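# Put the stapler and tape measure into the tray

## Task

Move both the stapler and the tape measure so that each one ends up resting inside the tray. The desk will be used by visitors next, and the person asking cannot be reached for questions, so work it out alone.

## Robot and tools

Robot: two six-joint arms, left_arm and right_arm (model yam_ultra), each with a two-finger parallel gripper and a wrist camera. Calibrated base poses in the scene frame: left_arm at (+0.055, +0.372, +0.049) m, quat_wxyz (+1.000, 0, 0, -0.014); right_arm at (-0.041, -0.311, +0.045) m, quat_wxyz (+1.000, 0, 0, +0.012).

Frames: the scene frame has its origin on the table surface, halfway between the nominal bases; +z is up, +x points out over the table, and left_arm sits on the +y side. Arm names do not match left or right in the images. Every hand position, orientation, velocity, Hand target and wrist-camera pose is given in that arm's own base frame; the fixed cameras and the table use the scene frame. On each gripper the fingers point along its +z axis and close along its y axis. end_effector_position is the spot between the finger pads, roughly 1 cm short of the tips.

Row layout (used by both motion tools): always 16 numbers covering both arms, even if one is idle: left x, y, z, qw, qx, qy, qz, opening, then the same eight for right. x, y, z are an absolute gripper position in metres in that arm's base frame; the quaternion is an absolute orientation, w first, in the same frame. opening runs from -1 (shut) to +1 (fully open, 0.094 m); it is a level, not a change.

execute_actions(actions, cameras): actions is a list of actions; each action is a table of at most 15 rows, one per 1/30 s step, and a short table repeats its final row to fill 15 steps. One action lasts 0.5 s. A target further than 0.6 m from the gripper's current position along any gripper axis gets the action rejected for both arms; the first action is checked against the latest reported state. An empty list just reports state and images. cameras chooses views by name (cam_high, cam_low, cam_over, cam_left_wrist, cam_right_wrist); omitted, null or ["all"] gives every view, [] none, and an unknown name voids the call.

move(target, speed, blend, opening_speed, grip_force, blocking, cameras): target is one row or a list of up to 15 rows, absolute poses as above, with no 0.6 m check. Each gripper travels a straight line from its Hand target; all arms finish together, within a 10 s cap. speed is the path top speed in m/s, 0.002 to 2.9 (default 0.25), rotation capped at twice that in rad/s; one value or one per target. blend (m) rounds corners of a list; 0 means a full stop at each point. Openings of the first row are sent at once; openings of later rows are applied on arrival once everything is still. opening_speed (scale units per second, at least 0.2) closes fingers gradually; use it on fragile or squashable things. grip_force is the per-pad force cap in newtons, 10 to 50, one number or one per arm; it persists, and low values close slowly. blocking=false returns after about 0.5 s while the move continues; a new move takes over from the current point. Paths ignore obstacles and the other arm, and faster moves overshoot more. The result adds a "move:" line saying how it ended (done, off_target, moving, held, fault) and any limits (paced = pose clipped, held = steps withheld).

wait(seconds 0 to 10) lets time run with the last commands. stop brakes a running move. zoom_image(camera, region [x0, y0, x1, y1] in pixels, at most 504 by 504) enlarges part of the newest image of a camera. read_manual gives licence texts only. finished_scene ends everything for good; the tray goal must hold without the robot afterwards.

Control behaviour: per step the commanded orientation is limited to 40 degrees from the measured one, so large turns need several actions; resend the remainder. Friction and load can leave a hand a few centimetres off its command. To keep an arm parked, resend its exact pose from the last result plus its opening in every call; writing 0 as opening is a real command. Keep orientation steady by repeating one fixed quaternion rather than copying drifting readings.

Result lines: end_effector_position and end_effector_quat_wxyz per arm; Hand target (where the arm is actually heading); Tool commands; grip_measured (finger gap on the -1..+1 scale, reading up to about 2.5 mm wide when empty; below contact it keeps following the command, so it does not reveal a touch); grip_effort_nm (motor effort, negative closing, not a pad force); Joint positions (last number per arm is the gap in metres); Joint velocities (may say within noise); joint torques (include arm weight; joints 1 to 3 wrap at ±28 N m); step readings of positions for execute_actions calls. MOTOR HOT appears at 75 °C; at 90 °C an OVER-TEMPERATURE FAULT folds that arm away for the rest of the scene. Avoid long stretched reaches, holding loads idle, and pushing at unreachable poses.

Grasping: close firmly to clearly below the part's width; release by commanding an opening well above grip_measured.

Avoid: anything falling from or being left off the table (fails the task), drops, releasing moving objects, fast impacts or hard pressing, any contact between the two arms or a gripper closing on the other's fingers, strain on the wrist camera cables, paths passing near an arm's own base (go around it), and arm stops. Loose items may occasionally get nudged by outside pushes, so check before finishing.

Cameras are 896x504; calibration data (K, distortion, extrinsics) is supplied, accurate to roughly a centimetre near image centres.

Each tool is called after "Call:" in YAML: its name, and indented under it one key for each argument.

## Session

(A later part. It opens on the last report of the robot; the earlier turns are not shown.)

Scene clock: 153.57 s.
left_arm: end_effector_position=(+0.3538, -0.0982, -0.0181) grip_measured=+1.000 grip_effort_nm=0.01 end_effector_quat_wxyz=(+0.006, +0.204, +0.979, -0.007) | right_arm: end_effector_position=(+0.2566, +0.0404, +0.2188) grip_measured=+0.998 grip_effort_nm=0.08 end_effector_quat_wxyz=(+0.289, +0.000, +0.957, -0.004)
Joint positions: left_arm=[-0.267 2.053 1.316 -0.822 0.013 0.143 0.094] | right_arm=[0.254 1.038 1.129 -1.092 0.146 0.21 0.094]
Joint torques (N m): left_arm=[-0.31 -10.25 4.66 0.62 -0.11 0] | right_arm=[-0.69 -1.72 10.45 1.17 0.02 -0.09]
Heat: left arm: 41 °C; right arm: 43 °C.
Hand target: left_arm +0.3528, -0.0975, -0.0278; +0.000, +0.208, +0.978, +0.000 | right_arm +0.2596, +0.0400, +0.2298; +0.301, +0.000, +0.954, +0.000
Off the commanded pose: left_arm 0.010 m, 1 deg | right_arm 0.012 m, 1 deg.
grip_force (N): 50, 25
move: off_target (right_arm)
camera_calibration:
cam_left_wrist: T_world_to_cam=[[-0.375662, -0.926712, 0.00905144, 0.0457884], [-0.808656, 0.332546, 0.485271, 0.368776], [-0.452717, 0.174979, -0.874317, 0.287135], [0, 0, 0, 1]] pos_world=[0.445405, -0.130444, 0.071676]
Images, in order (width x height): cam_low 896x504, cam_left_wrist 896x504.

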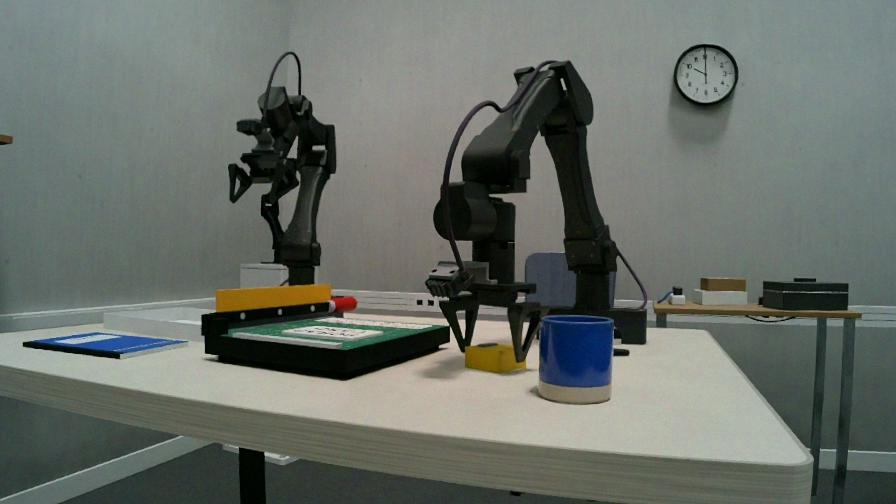

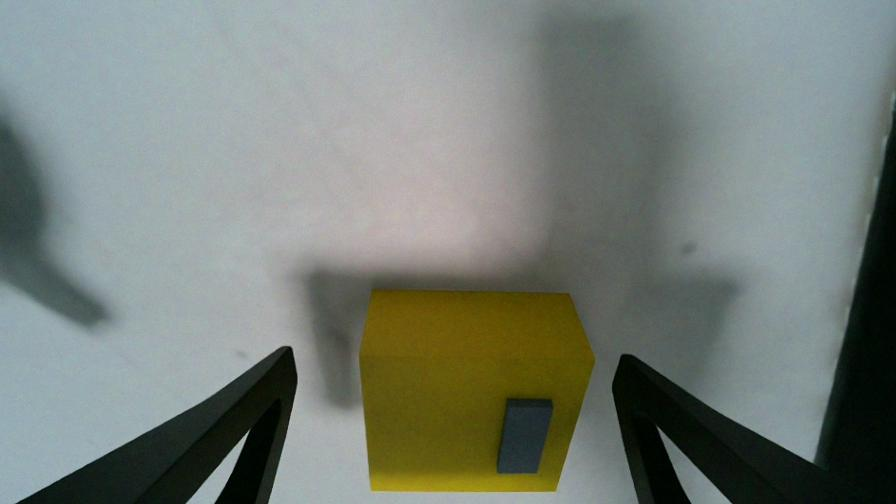

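Call:
move:
  target:
    - [0.343, -0.1005, -0.037, 0, 0.2079, 0.9781, 0, 1.0, 0.2598, 0.0400, 0.2299, 0.301, 0.0, 0.954, 0, 1.0]
  speed: 0.12
  cameras: ["cam_left_wrist", "cam_low"]

Scene clock: 156.30 s.
left_arm: end_effector_position=(+0.3439, -0.1018, -0.0300) grip_measured=+1.000 grip_effort_nm=0.00 end_effector_quat_wxyz=(+0.003, +0.210, +0.978, -0.006) | right_arm: end_effector_position=(+0.2566, +0.0404, +0.2188) grip_measured=+0.998 grip_effort_nm=0.08 end_effector_quat_wxyz=(+0.289, +0.000, +0.957, -0.004)
Joint positions: left_arm=[-0.284 2.053 1.262 -0.774 0.012 0.139 0.094] | right_arm=[0.254 1.038 1.129 -1.092 0.146 0.21 0.094]
Joint torques (N m): left_arm=[-0.2 -10.95 4.25 0.61 -0.1 -0.11] | right_arm=[-0.7 -1.72 10.47 1.17 0.02 -0.09]
Heat: left arm: 41 °C; right arm: 43 °C.
Hand target: left_arm +0.3429, -0.1005, -0.0369; +0.000, +0.208, +0.978, +0.000 | right_arm +0.2596, +0.0400, +0.2298; +0.301, +0.000, +0.954, +0.000
Off the commanded pose: left_arm 0.007 m, 1 deg | right_arm 0.012 m, 1 deg.
grip_force (N): 50, 25
move: off_target (right_arm)
camera_calibration:
cam_left_wrist: T_world_to_cam=[[-0.387561, -0.921799, 0.00912899, 0.0435421], [-0.801171, 0.341709, 0.491284, 0.366295], [-0.455985, 0.183089, -0.870951, 0.274892], [0, 0, 0, 1]] pos_world=[0.435687, -0.135359, 0.0590653]
Images, in order (width x height): cam_low 896x504, cam_left_wrist 896x504.

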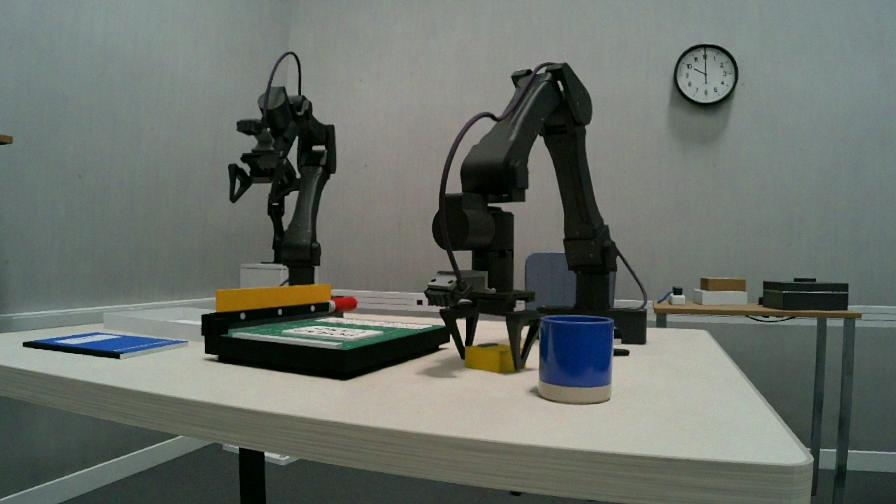

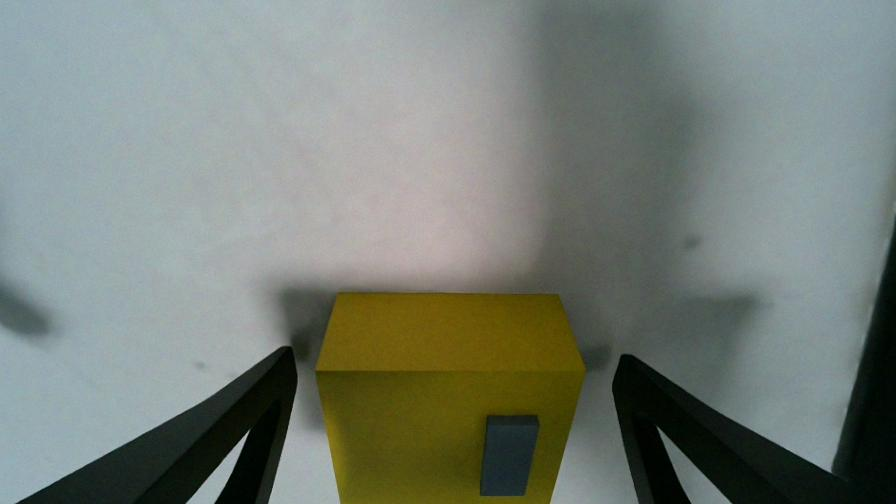

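Call:
move:
  target:
    - [0.343, -0.1005, -0.037, 0, 0.2079, 0.9781, 0, 0.12, 0.2598, 0.0400, 0.2299, 0.301, 0.0, 0.954, 0, 1.0]
  speed: 0.12
  grip_force: [35, 35]
  opening_speed: 0.5
  cameras: ["cam_left_wrist"]

Scene clock: 163.17 s.
left_arm: end_effector_position=(+0.3443, -0.1016, -0.0300) grip_measured=+0.257 grip_effort_nm=-0.74 end_effector_quat_wxyz=(+0.003, +0.210, +0.978, -0.006) | right_arm: end_effector_position=(+0.2566, +0.0404, +0.2188) grip_measured=+0.998 grip_effort_nm=0.08 end_effector_quat_wxyz=(+0.289, +0.000, +0.957, -0.004)
Joint positions: left_arm=[-0.284 2.053 1.262 -0.772 0.011 0.139 0.059] | right_arm=[0.254 1.038 1.129 -1.092 0.146 0.21 0.094]
Joint torques (N m): left_arm=[-0.16 -10.96 4.27 0.57 -0.09 -0.09] | right_arm=[-0.7 -1.72 10.47 1.16 0.02 -0.09]
Heat: left arm: 41 °C; right arm: 44 °C.
Hand target: left_arm +0.3429, -0.1005, -0.0369; +0.000, +0.208, +0.978, +0.000 | right_arm +0.2596, +0.0400, +0.2298; +0.301, +0.000, +0.954, +0.000
Off the commanded pose: left_arm 0.007 m, 1 deg | right_arm 0.012 m, 1 deg.
grip_force (N): 35, 35
move: off_target (right_arm)
camera_calibration:
cam_left_wrist: T_world_to_cam=[[-0.387605, -0.921795, 0.00746872, 0.0437372], [-0.802069, 0.341233, 0.490148, 0.366752], [-0.454365, 0.183993, -0.871607, 0.274615], [0, 0, 0, 1]] pos_world=[0.435888, -0.135358, 0.0592667]
Images, in order (width x height): cam_left_wrist 896x504.

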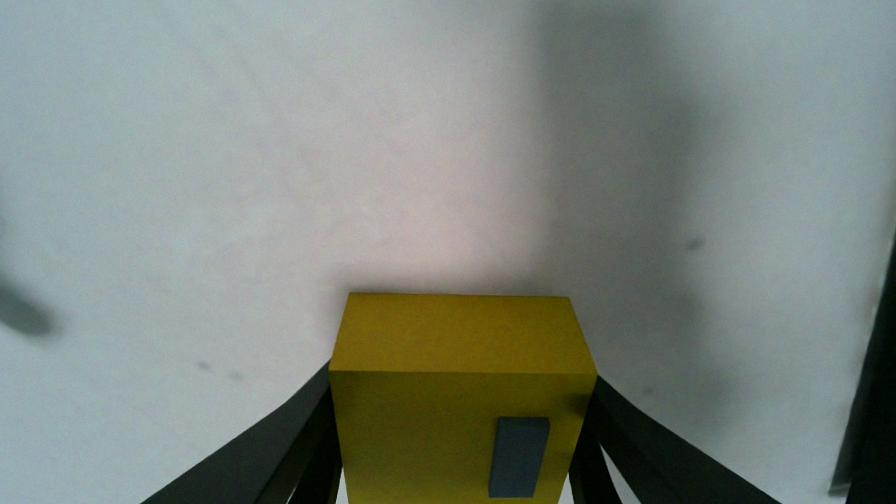

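Call:
move:
  target:
    - [0.344, -0.1016, 0.06, 0, 0.2079, 0.9781, 0, 0.12, 0.2598, 0.0400, 0.2299, 0.301, 0.0, 0.954, 0, 1.0]
    - [0.21, -0.235, 0.075, 0, 0.4617, 0.887, 0, 0.12, 0.2598, 0.0400, 0.2299, 0.301, 0.0, 0.954, 0, 1.0]
    - [0.0546, -0.3407, 0.01, 0, 0.6978, 0.7163, 0, 0.12, 0.2598, 0.0400, 0.2299, 0.301, 0.0, 0.954, 0, 1.0]
  speed: [0.15, 0.3, 0.3]
  blend: [0.03, 0.05, 0]

Scene clock: 169.77 s.
left_arm: end_effector_position=(+0.0508, -0.3326, +0.0120) grip_measured=+0.257 grip_effort_nm=-0.75 end_effector_quat_wxyz=(-0.007, +0.697, +0.717, +0.002) | right_arm: end_effector_position=(+0.2566, +0.0404, +0.2188) grip_measured=+0.998 grip_effort_nm=0.08 end_effector_quat_wxyz=(+0.289, +0.000, +0.957, -0.004)
Joint positions: left_arm=[-1.419 1.92 1.254 -0.918 0.005 0.123 0.059] | right_arm=[0.254 1.038 1.129 -1.092 0.146 0.21 0.094]
Joint torques (N m): left_arm=[0.36 -9.39 6.9 0.52 -0.02 0.03] | right_arm=[-0.7 -1.73 10.47 1.17 0.02 -0.09]
Heat: left arm: 40 °C; right arm: 44 °C.
Hand target: left_arm +0.0546, -0.3405, +0.0101; +0.000, +0.698, +0.716, +0.000 | right_arm +0.2596, +0.0400, +0.2298; +0.301, +0.000, +0.954, +0.000
Off the commanded pose: left_arm 0.009 m, 1 deg | right_arm 0.012 m, 1 deg.
grip_force (N): 35, 35
move: off_target (right_arm)
camera_calibration:
cam_left_wrist: T_world_to_cam=[[-0.99851, -0.0543914, 0.00430169, 0.0363081], [-0.0446398, 0.85973, 0.508794, 0.323365], [-0.0313723, 0.507844, -0.860878, 0.306448], [0, 0, 0, 1]] pos_world=[0.0603029, -0.431659, 0.0991321]
cam_right_wrist: T_world_to_cam=[[0.00746994, -0.999913, 0.0108313, 0.040232], [-0.997682, -0.00818501, -0.0675515, 0.308651], [0.0676343, -0.0103016, -0.997657, 0.329845], [0, 0, 0, 1]] pos_world=[0.285326, 0.0461528, 0.349486]

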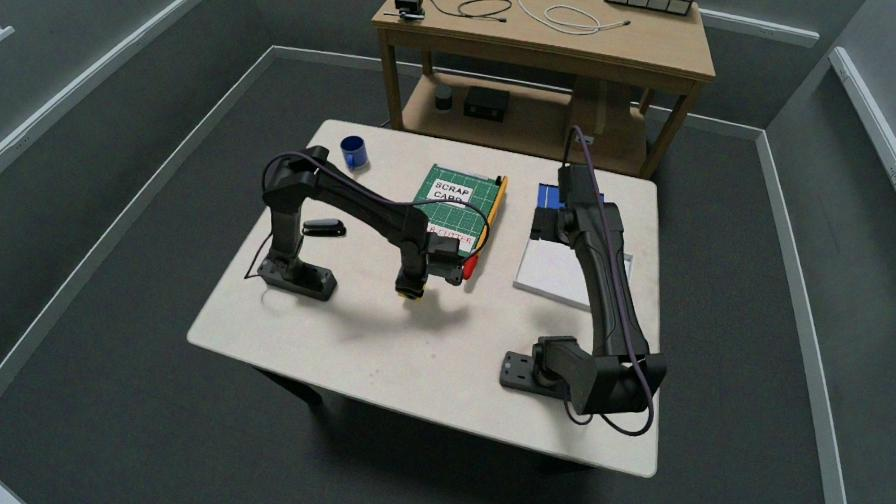

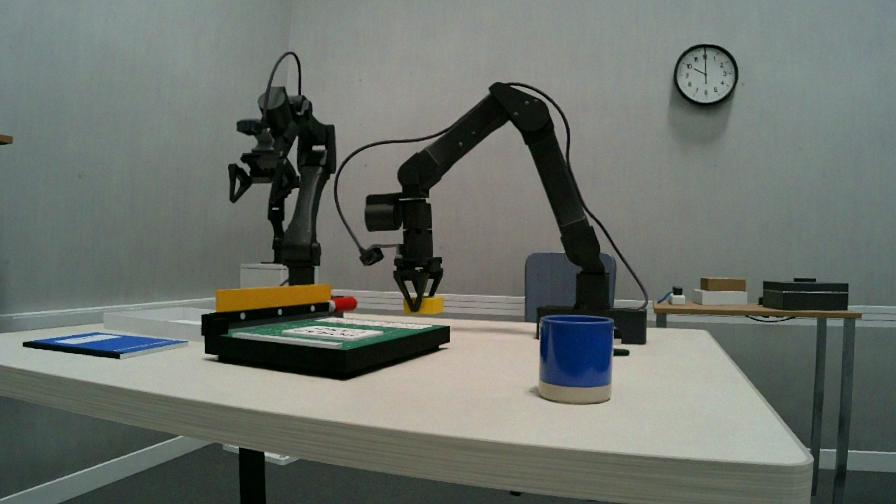

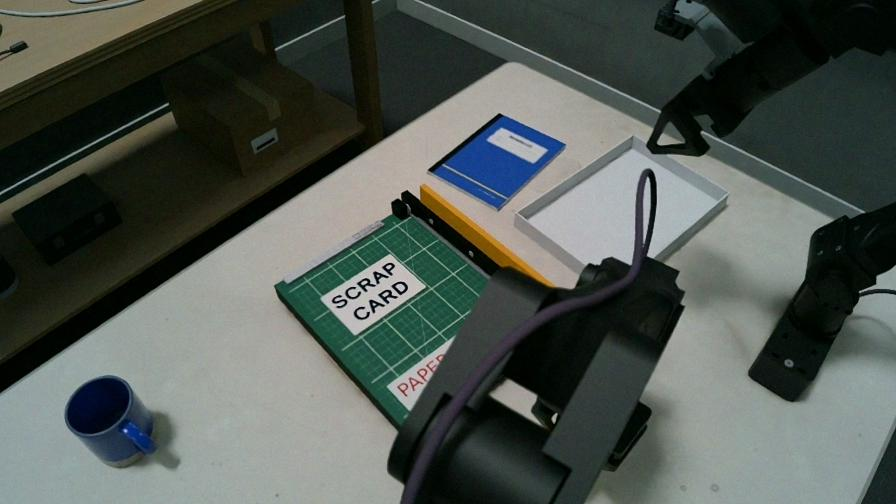

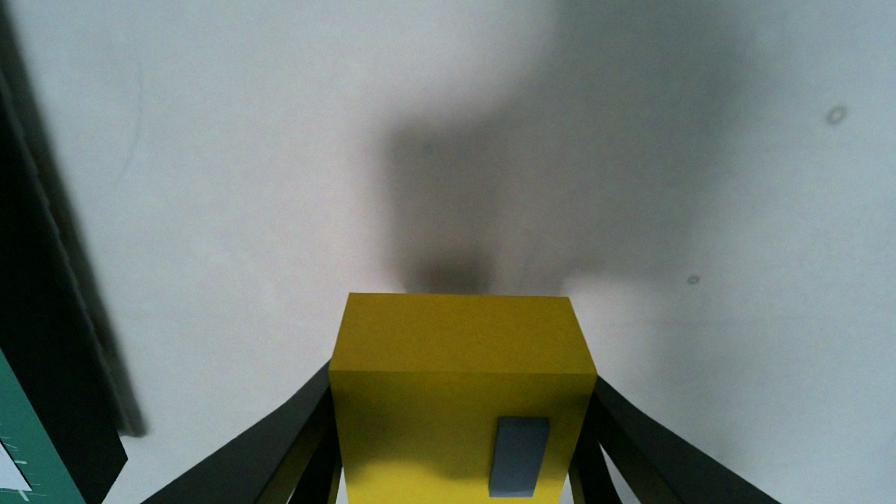

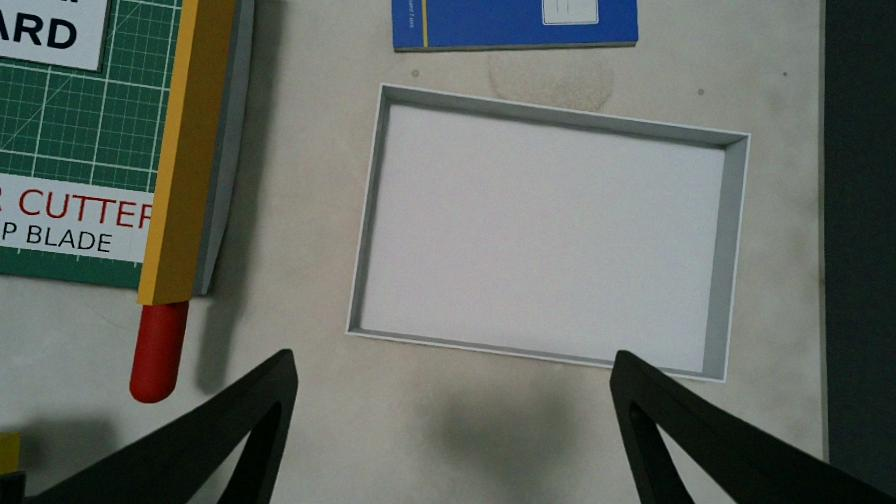

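Call:
move:
  target:
    - [0.0546, -0.3407, -0.034, 0, 0.6978, 0.7163, 0, 0.12, 0.2598, 0.0400, 0.2299, 0.301, 0.0, 0.954, 0, 1.0]
  speed: [0.1]
  cameras: ["cam_low", "cam_left_wrist"]

Call:
zoom_image:
  camera: "cam_low"
  region: [340, 250, 540, 350]

Scene clock: 173.03 s.
left_arm: end_effector_position=(+0.0522, -0.3413, -0.0266) grip_measured=+0.257 grip_effort_nm=-0.75 end_effector_quat_wxyz=(+0.002, +0.697, +0.717, -0.005) | right_arm: end_effector_position=(+0.2566, +0.0404, +0.2188) grip_measured=+0.998 grip_effort_nm=0.08 end_effector_quat_wxyz=(+0.289, +0.000, +0.957, -0.004)
Joint positions: left_arm=[-1.419 2.001 1.199 -0.76 0.005 0.123 0.059] | right_arm=[0.254 1.038 1.129 -1.092 0.146 0.21 0.094]
Joint torques (N m): left_arm=[0.36 -9.88 4.66 0.62 -0.05 0.01] | right_arm=[-0.7 -1.72 10.45 1.17 0.02 -0.09]
Heat: left arm: 40 °C; right arm: 44 °C.
Hand target: left_arm +0.0546, -0.3405, -0.0338; +0.000, +0.698, +0.716, +0.000 | right_arm +0.2596, +0.0400, +0.2298; +0.301, +0.000, +0.954, +0.000
Off the commanded pose: left_arm 0.008 m, 1 deg | right_arm 0.012 m, 1 deg.
grip_force (N): 35, 35
move: off_target (right_arm)
camera_calibration:
cam_left_wrist: T_world_to_cam=[[-0.998541, -0.0539534, 0.00229153, 0.0374093], [-0.0458981, 0.870286, 0.490404, 0.35377], [-0.0284533, 0.489583, -0.871492, 0.271076], [0, 0, 0, 1]] pos_world=[0.061305, -0.438577, 0.0626643]
Images, in order (width x height): cam_low 896x504, cam_left_wrist 896x504.

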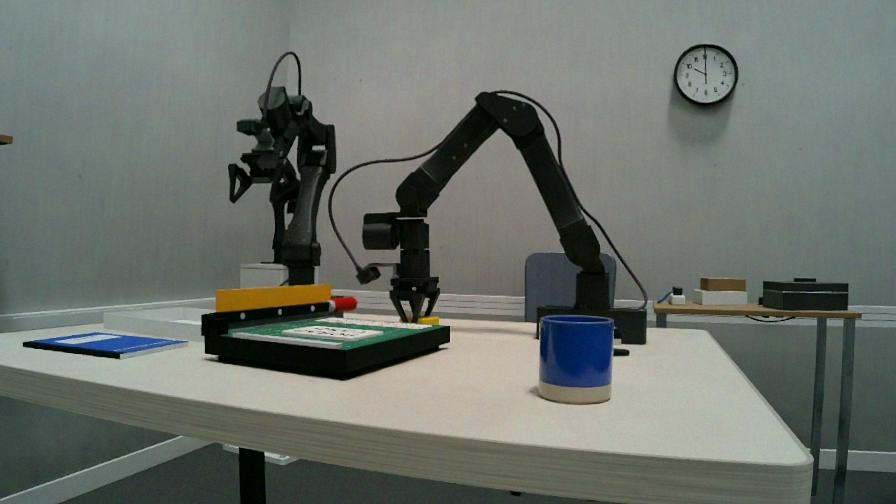

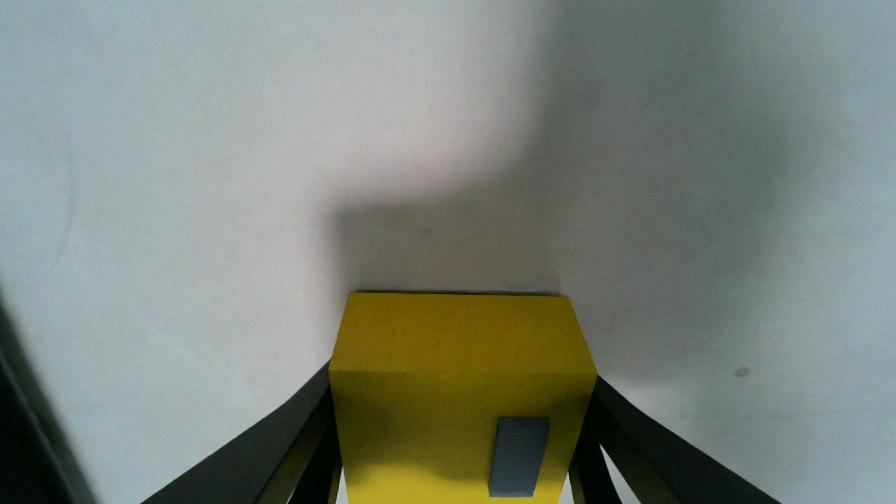

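Scaled by 2.520 from the camera's 896x504 image, which has a finer 1280x720 frame.

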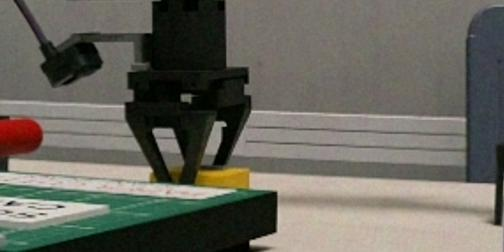

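Call:
move:
  target:
    - [0.0546, -0.3407, -0.039, 0, 0.6978, 0.7163, 0, 0.12, 0.2598, 0.0400, 0.2299, 0.301, 0.0, 0.954, 0, 1.0]
  speed: [0.1]
  cameras: ["cam_left_wrist"]

Scene clock: 175.27 s.
left_arm: end_effector_position=(+0.0528, -0.3456, -0.0265) grip_measured=+0.257 grip_effort_nm=-0.75 end_effector_quat_wxyz=(+0.008, +0.697, +0.717, -0.010) | right_arm: end_effector_position=(+0.2566, +0.0404, +0.2188) grip_measured=+0.998 grip_effort_nm=0.08 end_effector_quat_wxyz=(+0.289, +0.000, +0.957, -0.004)
Joint positions: left_arm=[-1.419 2.001 1.199 -0.743 0.005 0.123 0.059] | right_arm=[0.254 1.038 1.129 -1.092 0.146 0.21 0.094]
Joint torques (N m): left_arm=[0.39 -9.01 4.08 0.61 -0.02 0.01] | right_arm=[-0.72 -1.72 10.47 1.17 0.02 -0.09]
Heat: left arm: 40 °C; right arm: 45 °C.
Hand target: left_arm +0.0545, -0.3404, -0.0385; +0.000, +0.698, +0.716, +0.000 | right_arm +0.2596, +0.0400, +0.2298; +0.301, +0.000, +0.954, +0.000
Off the commanded pose: left_arm 0.014 m, 1 deg | right_arm 0.012 m, 1 deg.
grip_force (N): 35, 35
move: off_target (left_arm, right_arm)
camera_calibration:
cam_left_wrist: T_world_to_cam=[[-0.998545, -0.0539177, 0.000566188, 0.0378874], [-0.0471644, 0.878469, 0.475466, 0.35996], [-0.0261334, 0.474748, -0.879734, 0.267763], [0, 0, 0, 1]] pos_world=[0.0618072, -0.441291, 0.0643903]
Images, in order (width x height): cam_left_wrist 896x504.

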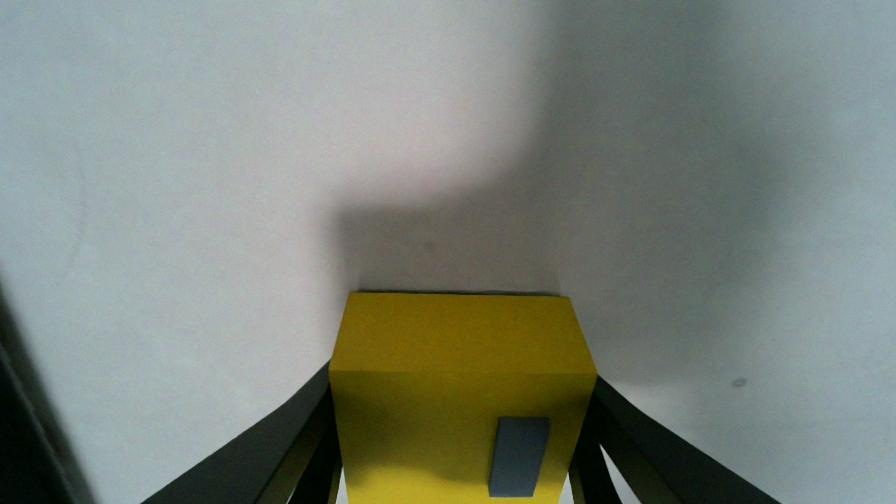

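Call:
move:
  target:
    - [0.0546, -0.3407, -0.034, 0, 0.6978, 0.7163, 0, 0.6, 0.2598, 0.0400, 0.2299, 0.301, 0.0, 0.954, 0, 1.0]
  speed: [0.1]
  opening_speed: 0.8
  cameras: ["cam_left_wrist"]

Call:
move:
  target:
    - [0.054, -0.335, 0.08, 0, 0.6978, 0.7163, 0, 0.6, 0.2598, 0.0400, 0.2299, 0.301, 0.0, 0.954, 0, 1.0]
    - [0.17, -0.17, 0.13, 0, 0.6428, 0.766, 0, 1.0, 0.22, 0.17, 0.20, 0, -0.3827, 0.9239, 0, 1.0]
    - [0.2076, 0.0049, 0.08, 0, 0.6129, 0.7902, 0, 1.0, 0.148, 0.338, 0.09, 0, -0.698, 0.716, 0, 1.0]
  speed: [0.15, 0.3, 0.3]
  blend: [0.03, 0.05, 0]

Scene clock: 181.77 s.
left_arm: end_effector_position=(+0.0527, -0.3446, -0.0273) grip_measured=+0.598 grip_effort_nm=0.10 end_effector_quat_wxyz=(+0.007, +0.697, +0.717, -0.009) | right_arm: end_effector_position=(+0.2566, +0.0404, +0.2188) grip_measured=+0.998 grip_effort_nm=0.08 end_effector_quat_wxyz=(+0.289, +0.000, +0.957, -0.004)
Joint positions: left_arm=[-1.419 2.001 1.195 -0.742 0.005 0.123 0.075] | right_arm=[0.254 1.038 1.129 -1.092 0.146 0.21 0.094]
Joint torques (N m): left_arm=[0.32 -9.85 4.94 0.41 -0.03 -0.01] | right_arm=[-0.72 -1.72 10.47 1.16 0.02 -0.09]
Heat: left arm: 40 °C; right arm: 45 °C.
Hand target: left_arm +0.0546, -0.3406, -0.0338; +0.000, +0.698, +0.716, +0.000 | right_arm +0.2596, +0.0400, +0.2298; +0.301, +0.000, +0.954, +0.000
Off the commanded pose: left_arm 0.008 m, 1 deg | right_arm 0.012 m, 1 deg.
grip_force (N): 35, 35
move: off_target (right_arm)
camera_calibration:
cam_left_wrist: T_world_to_cam=[[-0.998546, -0.053894, 0.000806639, 0.0377264], [-0.0469712, 0.877427, 0.477405, 0.359082], [-0.026437, 0.476673, -0.878683, 0.267383], [0, 0, 0, 1]] pos_world=[0.0616069, -0.440489, 0.063487]
Images, in order (width x height): cam_left_wrist 896x504.

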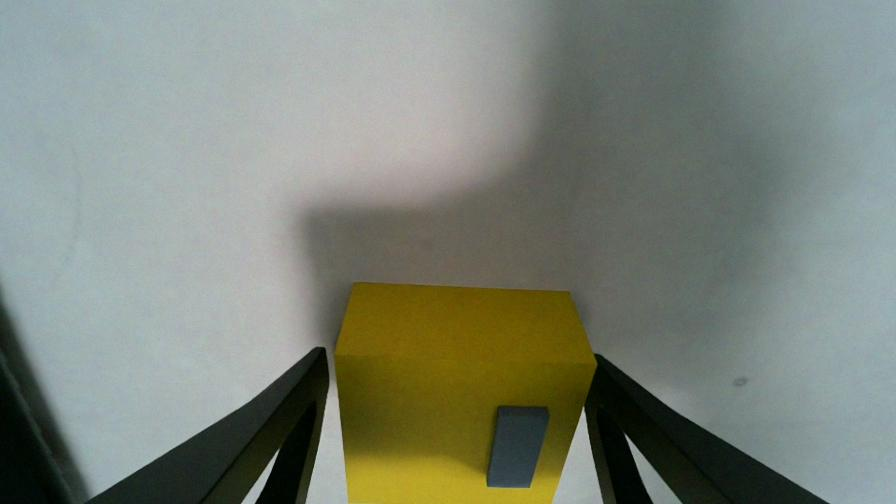

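Scene clock: 187.57 s.
left_arm: end_effector_position=(+0.2091, +0.0056, +0.0846) grip_measured=+0.998 grip_effort_nm=0.10 end_effector_quat_wxyz=(+0.002, +0.610, +0.792, +0.007) | right_arm: end_effector_position=(+0.1453, +0.3271, +0.0855) grip_measured=+0.998 grip_effort_nm=0.07 end_effector_quat_wxyz=(+0.014, +0.694, -0.720, +0.011)
Joint positions: left_arm=[0.014 1.331 0.932 -1.16 -0.009 1.327 0.094] | right_arm=[1.155 1.942 1.588 -1.25 0.009 -0.38 0.094]
Joint torques (N m): left_arm=[0.49 -4.07 4.83 0.55 0.1 0.06] | right_arm=[0.13 -8.23 9.59 0.27 -0.09 -0.09]
Heat: left arm: 40 °C; right arm: 44 °C.
Hand target: left_arm +0.2074, +0.0049, +0.0801; +0.000, +0.613, +0.790, +0.000 | right_arm +0.1479, +0.3377, +0.0902; +0.000, +0.698, -0.716, +0.000
Off the commanded pose: left_arm 0.005 m, 1 deg | right_arm 0.012 m, 2 deg.
grip_force (N): 35, 35
move: off_target (right_arm); blend cut to 0 m at target 2
camera_calibration:
cam_left_wrist: T_world_to_cam=[[-0.959929, -0.279792, -0.0158843, 0.207363], [-0.249629, 0.827932, 0.502209, 0.046302], [-0.127363, 0.48605, -0.8646, 0.222757], [0, 0, 0, 1]] pos_world=[0.238984, -0.0885874, 0.172636]
cam_right_wrist: T_world_to_cam=[[0.999609, -0.0272606, -0.00615106, -0.131707], [-0.0199579, -0.850445, 0.525686, 0.273634], [-0.0195617, -0.525358, -0.850657, 0.375946], [0, 0, 0, 1]] pos_world=[0.144471, 0.426626, 0.175145]

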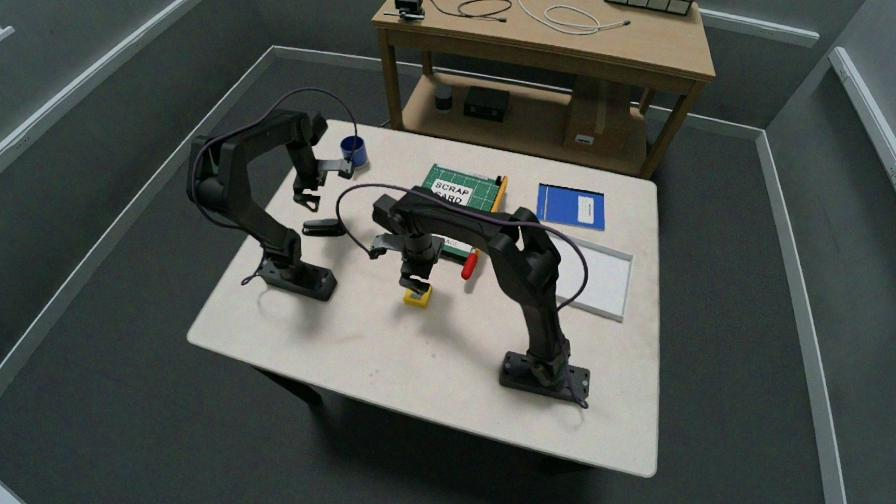

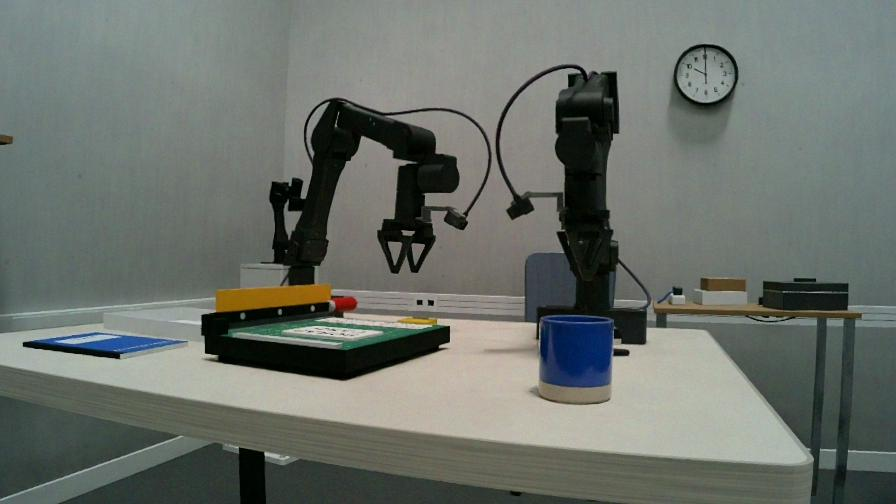

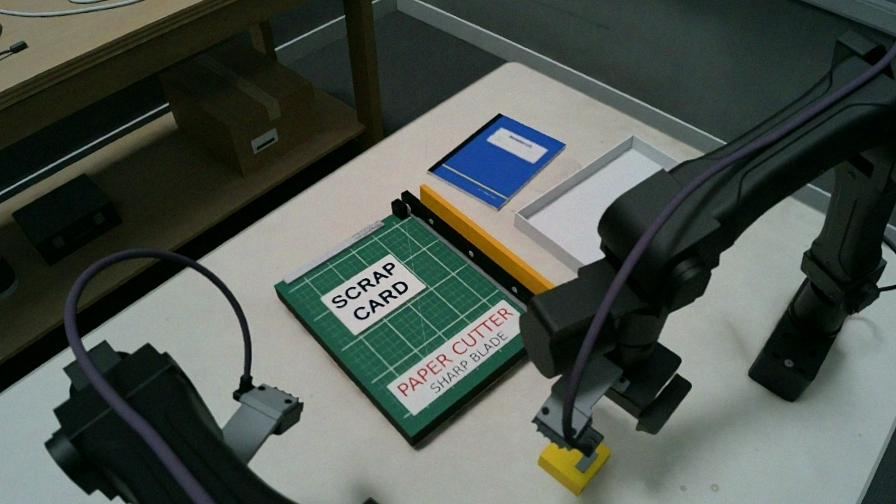

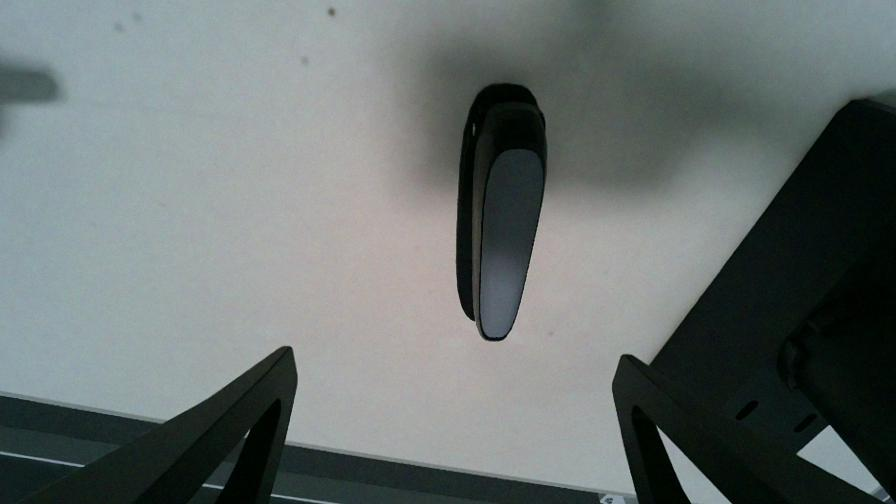

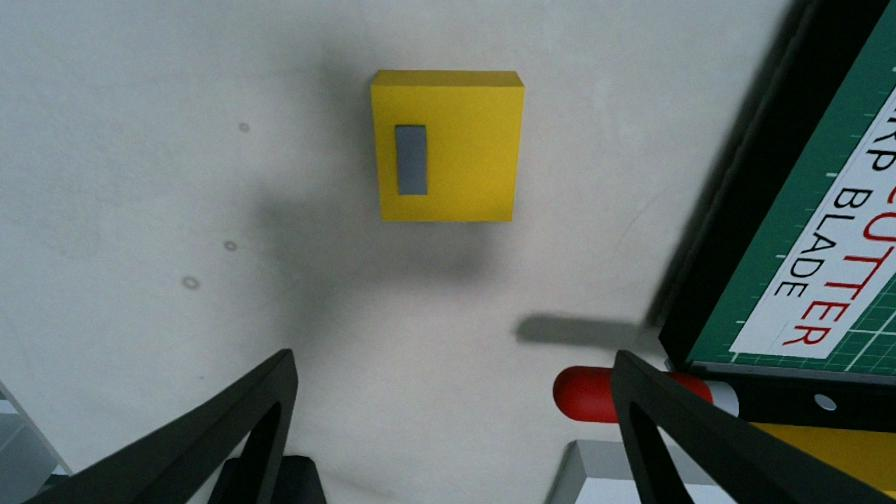

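Call:
move:
  target:
    - [0.194, 0.008, 0.05, 0, 0.6293, 0.7771, 0, 1.0, 0.144, 0.362, 0.025, 0, -0.698, 0.716, 0, 1.0]
  speed: [0.15]
  cameras: ["cam_left_wrist", "cam_right_wrist", "cam_low"]

Scene clock: 196.60 s.
left_arm: end_effector_position=(+0.1940, +0.0085, +0.0495) grip_measured=+0.998 grip_effort_nm=0.10 end_effector_quat_wxyz=(-0.009, +0.627, +0.779, -0.002) | right_arm: end_effector_position=(+0.1480, +0.3593, +0.0280) grip_measured=+0.998 grip_effort_nm=0.07 end_effector_quat_wxyz=(+0.000, +0.699, -0.715, +0.005)
Joint positions: left_arm=[0.03 1.331 0.789 -1.044 -0.009 1.386 0.094] | right_arm=[1.182 2.075 1.549 -1.048 0.009 -0.365 0.094]
Joint torques (N m): left_arm=[0.54 -6.11 4.7 0.48 0.1 0.06] | right_arm=[0.64 -9.42 6.02 0.35 -0.09 0.09]
Heat: left arm: 39 °C; right arm: 44 °C.
Hand target: left_arm +0.1941, +0.0080, +0.0500; +0.000, +0.629, +0.777, +0.000 | right_arm +0.1441, +0.3619, +0.0250; +0.000, +0.698, -0.716, +0.000
Off the commanded pose: left_arm 0.001 m, 1 deg | right_arm 0.006 m, 1 deg.
grip_force (N): 35, 35
move: done
camera_calibration:
cam_left_wrist: T_world_to_cam=[[-0.971077, -0.238515, 0.0109372, 0.193643], [-0.200092, 0.837929, 0.507778, 0.0478544], [-0.130277, 0.490903, -0.861419, 0.189401], [0, 0, 0, 1]] pos_world=[0.222292, -0.0868896, 0.136736]
cam_right_wrist: T_world_to_cam=[[0.999883, -0.0142892, 0.00541312, -0.138966], [-0.0150764, -0.86492, 0.501684, 0.336453], [-0.00248672, -0.501707, -0.865034, 0.333378], [0, 0, 0, 1]] pos_world=[0.144851, 0.456278, 0.120343]
Images, in order (width x height): cam_low 896x504, cam_left_wrist 896x504, cam_right_wrist 896x504.

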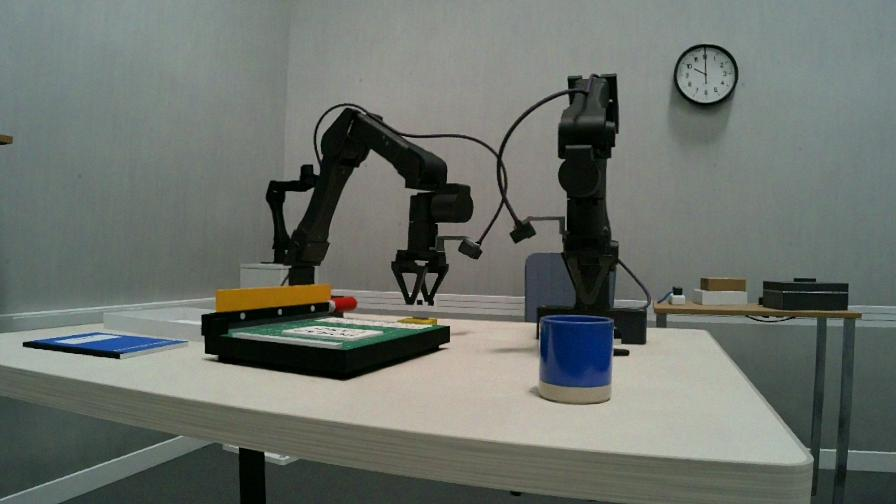

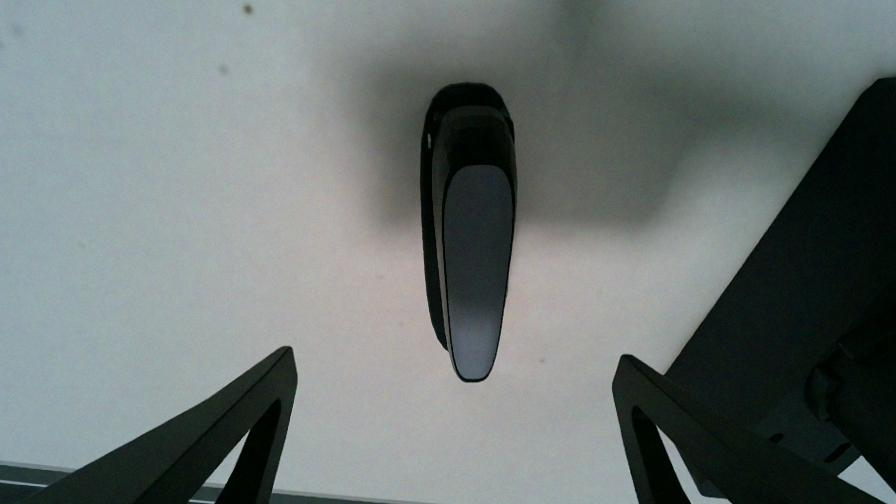

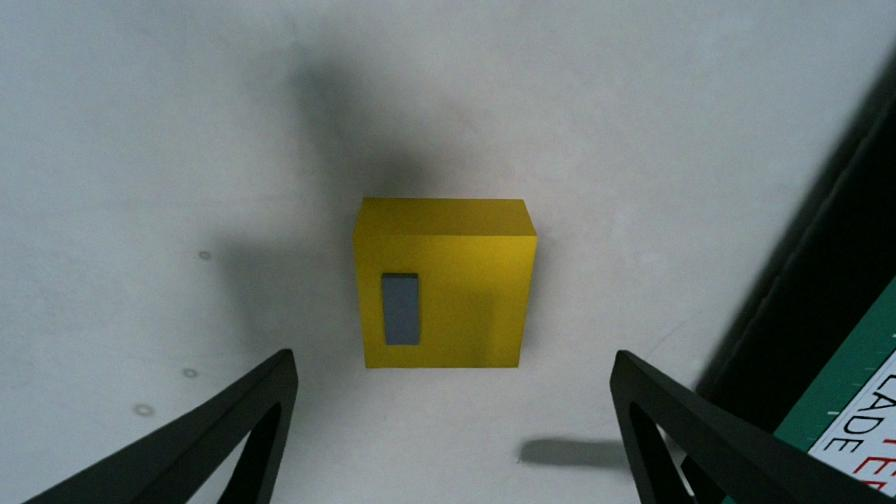

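Call:
move:
  target:
    - [0.1905, 0.0085, -0.026, 0, 0.6217, 0.7833, 0, 1.0, 0.1405, 0.362, -0.028, 0, -0.698, 0.716, 0, 1.0]
  speed: [0.1]
  cameras: ["cam_left_wrist", "cam_right_wrist", "cam_low"]

Scene clock: 205.03 s.
left_arm: end_effector_position=(+0.1935, +0.0091, -0.0216) grip_measured=+0.998 grip_effort_nm=0.09 end_effector_quat_wxyz=(+0.002, +0.626, +0.780, +0.008) | right_arm: end_effector_position=(+0.1457, +0.3610, -0.0223) grip_measured=+0.998 grip_effort_nm=0.07 end_effector_quat_wxyz=(-0.004, +0.698, -0.716, +0.003)
Joint positions: left_arm=[0.034 1.454 0.567 -0.671 -0.009 1.386 0.094] | right_arm=[1.189 2.142 1.439 -0.864 0.009 -0.357 0.094]
Joint torques (N m): left_arm=[0.57 -3.49 4.07 0.55 0.09 -0.09] | right_arm=[0.72 -9.16 5.41 0.35 -0.09 0.09]
Heat: left arm: 39 °C; right arm: 43 °C.
Hand target: left_arm +0.1904, +0.0085, -0.0258; +0.000, +0.622, +0.783, +0.000 | right_arm +0.1405, +0.3618, -0.0279; +0.000, +0.698, -0.716, +0.000
Off the commanded pose: left_arm 0.005 m, 1 deg | right_arm 0.008 m, 1 deg.
grip_force (N): 35, 35
move: done
camera_calibration:
cam_left_wrist: T_world_to_cam=[[-0.970247, -0.241493, -0.017358, 0.193328], [-0.217271, 0.836811, 0.502534, 0.0864838], [-0.106833, 0.491353, -0.864383, 0.12314], [0, 0, 0, 1]] pos_world=[0.219522, -0.0861888, 0.0663351]
cam_right_wrist: T_world_to_cam=[[0.999853, -0.0150965, 0.00817808, -0.136], [-0.0171652, -0.868492, 0.495406, 0.364617], [-0.000376312, -0.495474, -0.868623, 0.288116], [0, 0, 0, 1]] pos_world=[0.142347, 0.457368, 0.0707422]
Images, in order (width x height): cam_low 896x504, cam_left_wrist 896x504, cam_right_wrist 896x504.

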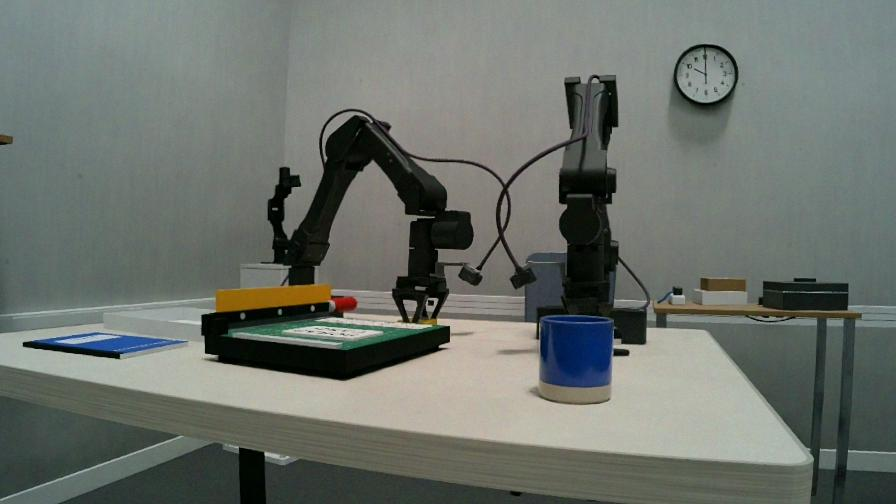

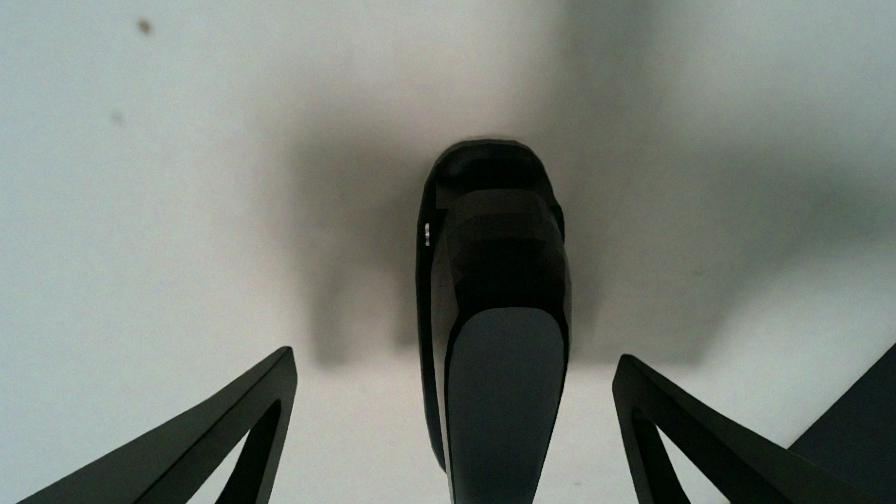

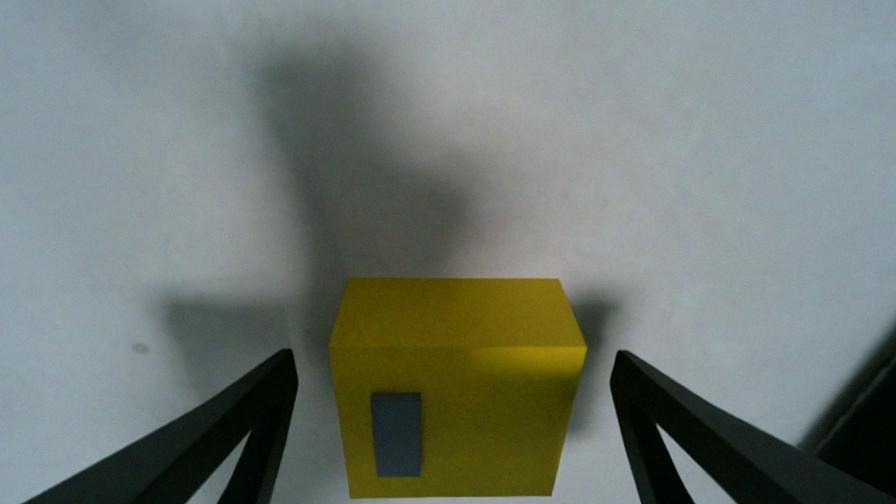

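Call:
move:
  target:
    - [0.179, 0.006, -0.028, 0, 0.6217, 0.7833, 0, 1.0, 0.1405, 0.362, -0.028, 0, -0.698, 0.716, 0, 0.12]
  speed: [0.1]
  opening_speed: 0.5
  cameras: ["cam_left_wrist", "cam_right_wrist"]

Scene clock: 209.57 s.
left_arm: end_effector_position=(+0.1776, +0.0086, -0.0293) grip_measured=+0.998 grip_effort_nm=0.10 end_effector_quat_wxyz=(-0.010, +0.622, +0.783, -0.003) | right_arm: end_effector_position=(+0.1457, +0.3611, -0.0223) grip_measured=+0.276 grip_effort_nm=-0.77 end_effector_quat_wxyz=(-0.004, +0.698, -0.716, +0.003)
Joint positions: left_arm=[0.034 1.447 0.523 -0.666 -0.009 1.376 0.094] | right_arm=[1.189 2.142 1.439 -0.863 0.009 -0.357 0.06]
Joint torques (N m): left_arm=[-0.38 -6.42 3.92 0.47 0.09 -0.11] | right_arm=[0.73 -9.16 5.42 0.37 -0.09 0.09]
Heat: left arm: 39 °C; right arm: 43 °C.
Hand target: left_arm +0.1791, +0.0060, -0.0280; +0.000, +0.622, +0.783, +0.000 | right_arm +0.1405, +0.3619, -0.0279; +0.000, +0.698, -0.716, +0.000
Off the commanded pose: left_arm 0.003 m, 1 deg | right_arm 0.008 m, 1 deg.
grip_force (N): 35, 35
move: done
camera_calibration:
cam_left_wrist: T_world_to_cam=[[-0.967941, -0.250758, 0.014542, 0.178255], [-0.208757, 0.835309, 0.508606, 0.086044], [-0.139684, 0.489264, -0.860877, 0.121029], [0, 0, 0, 1]] pos_world=[0.207409, -0.0863896, 0.0578363]
cam_right_wrist: T_world_to_cam=[[0.999846, -0.0154961, 0.00828763, -0.135822], [-0.0175667, -0.86864, 0.495132, 0.364849], [-0.000473642, -0.495201, -0.868778, 0.288065], [0, 0, 0, 1]] pos_world=[0.142347, 0.457468, 0.0707422]
Images, in order (width x height): cam_left_wrist 896x504, cam_right_wrist 896x504.

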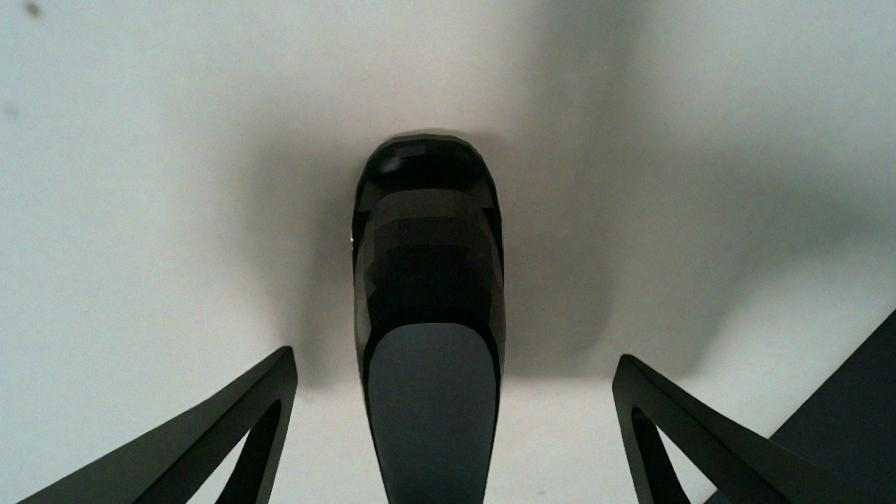

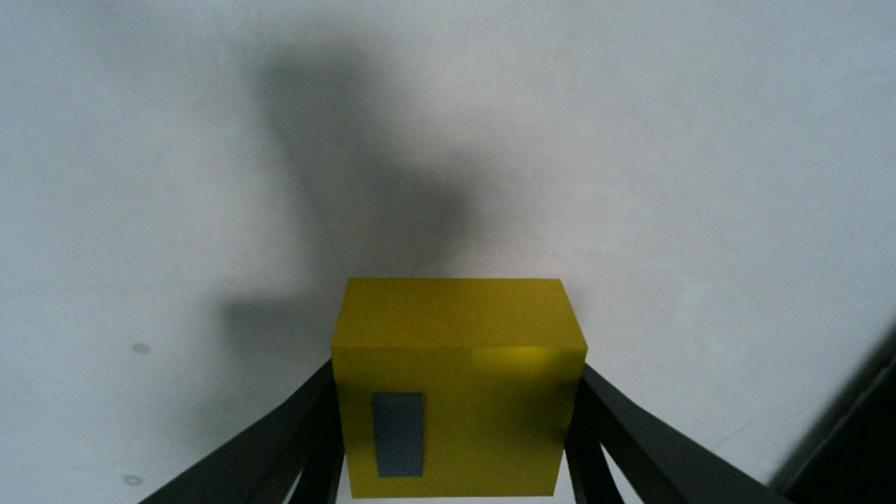

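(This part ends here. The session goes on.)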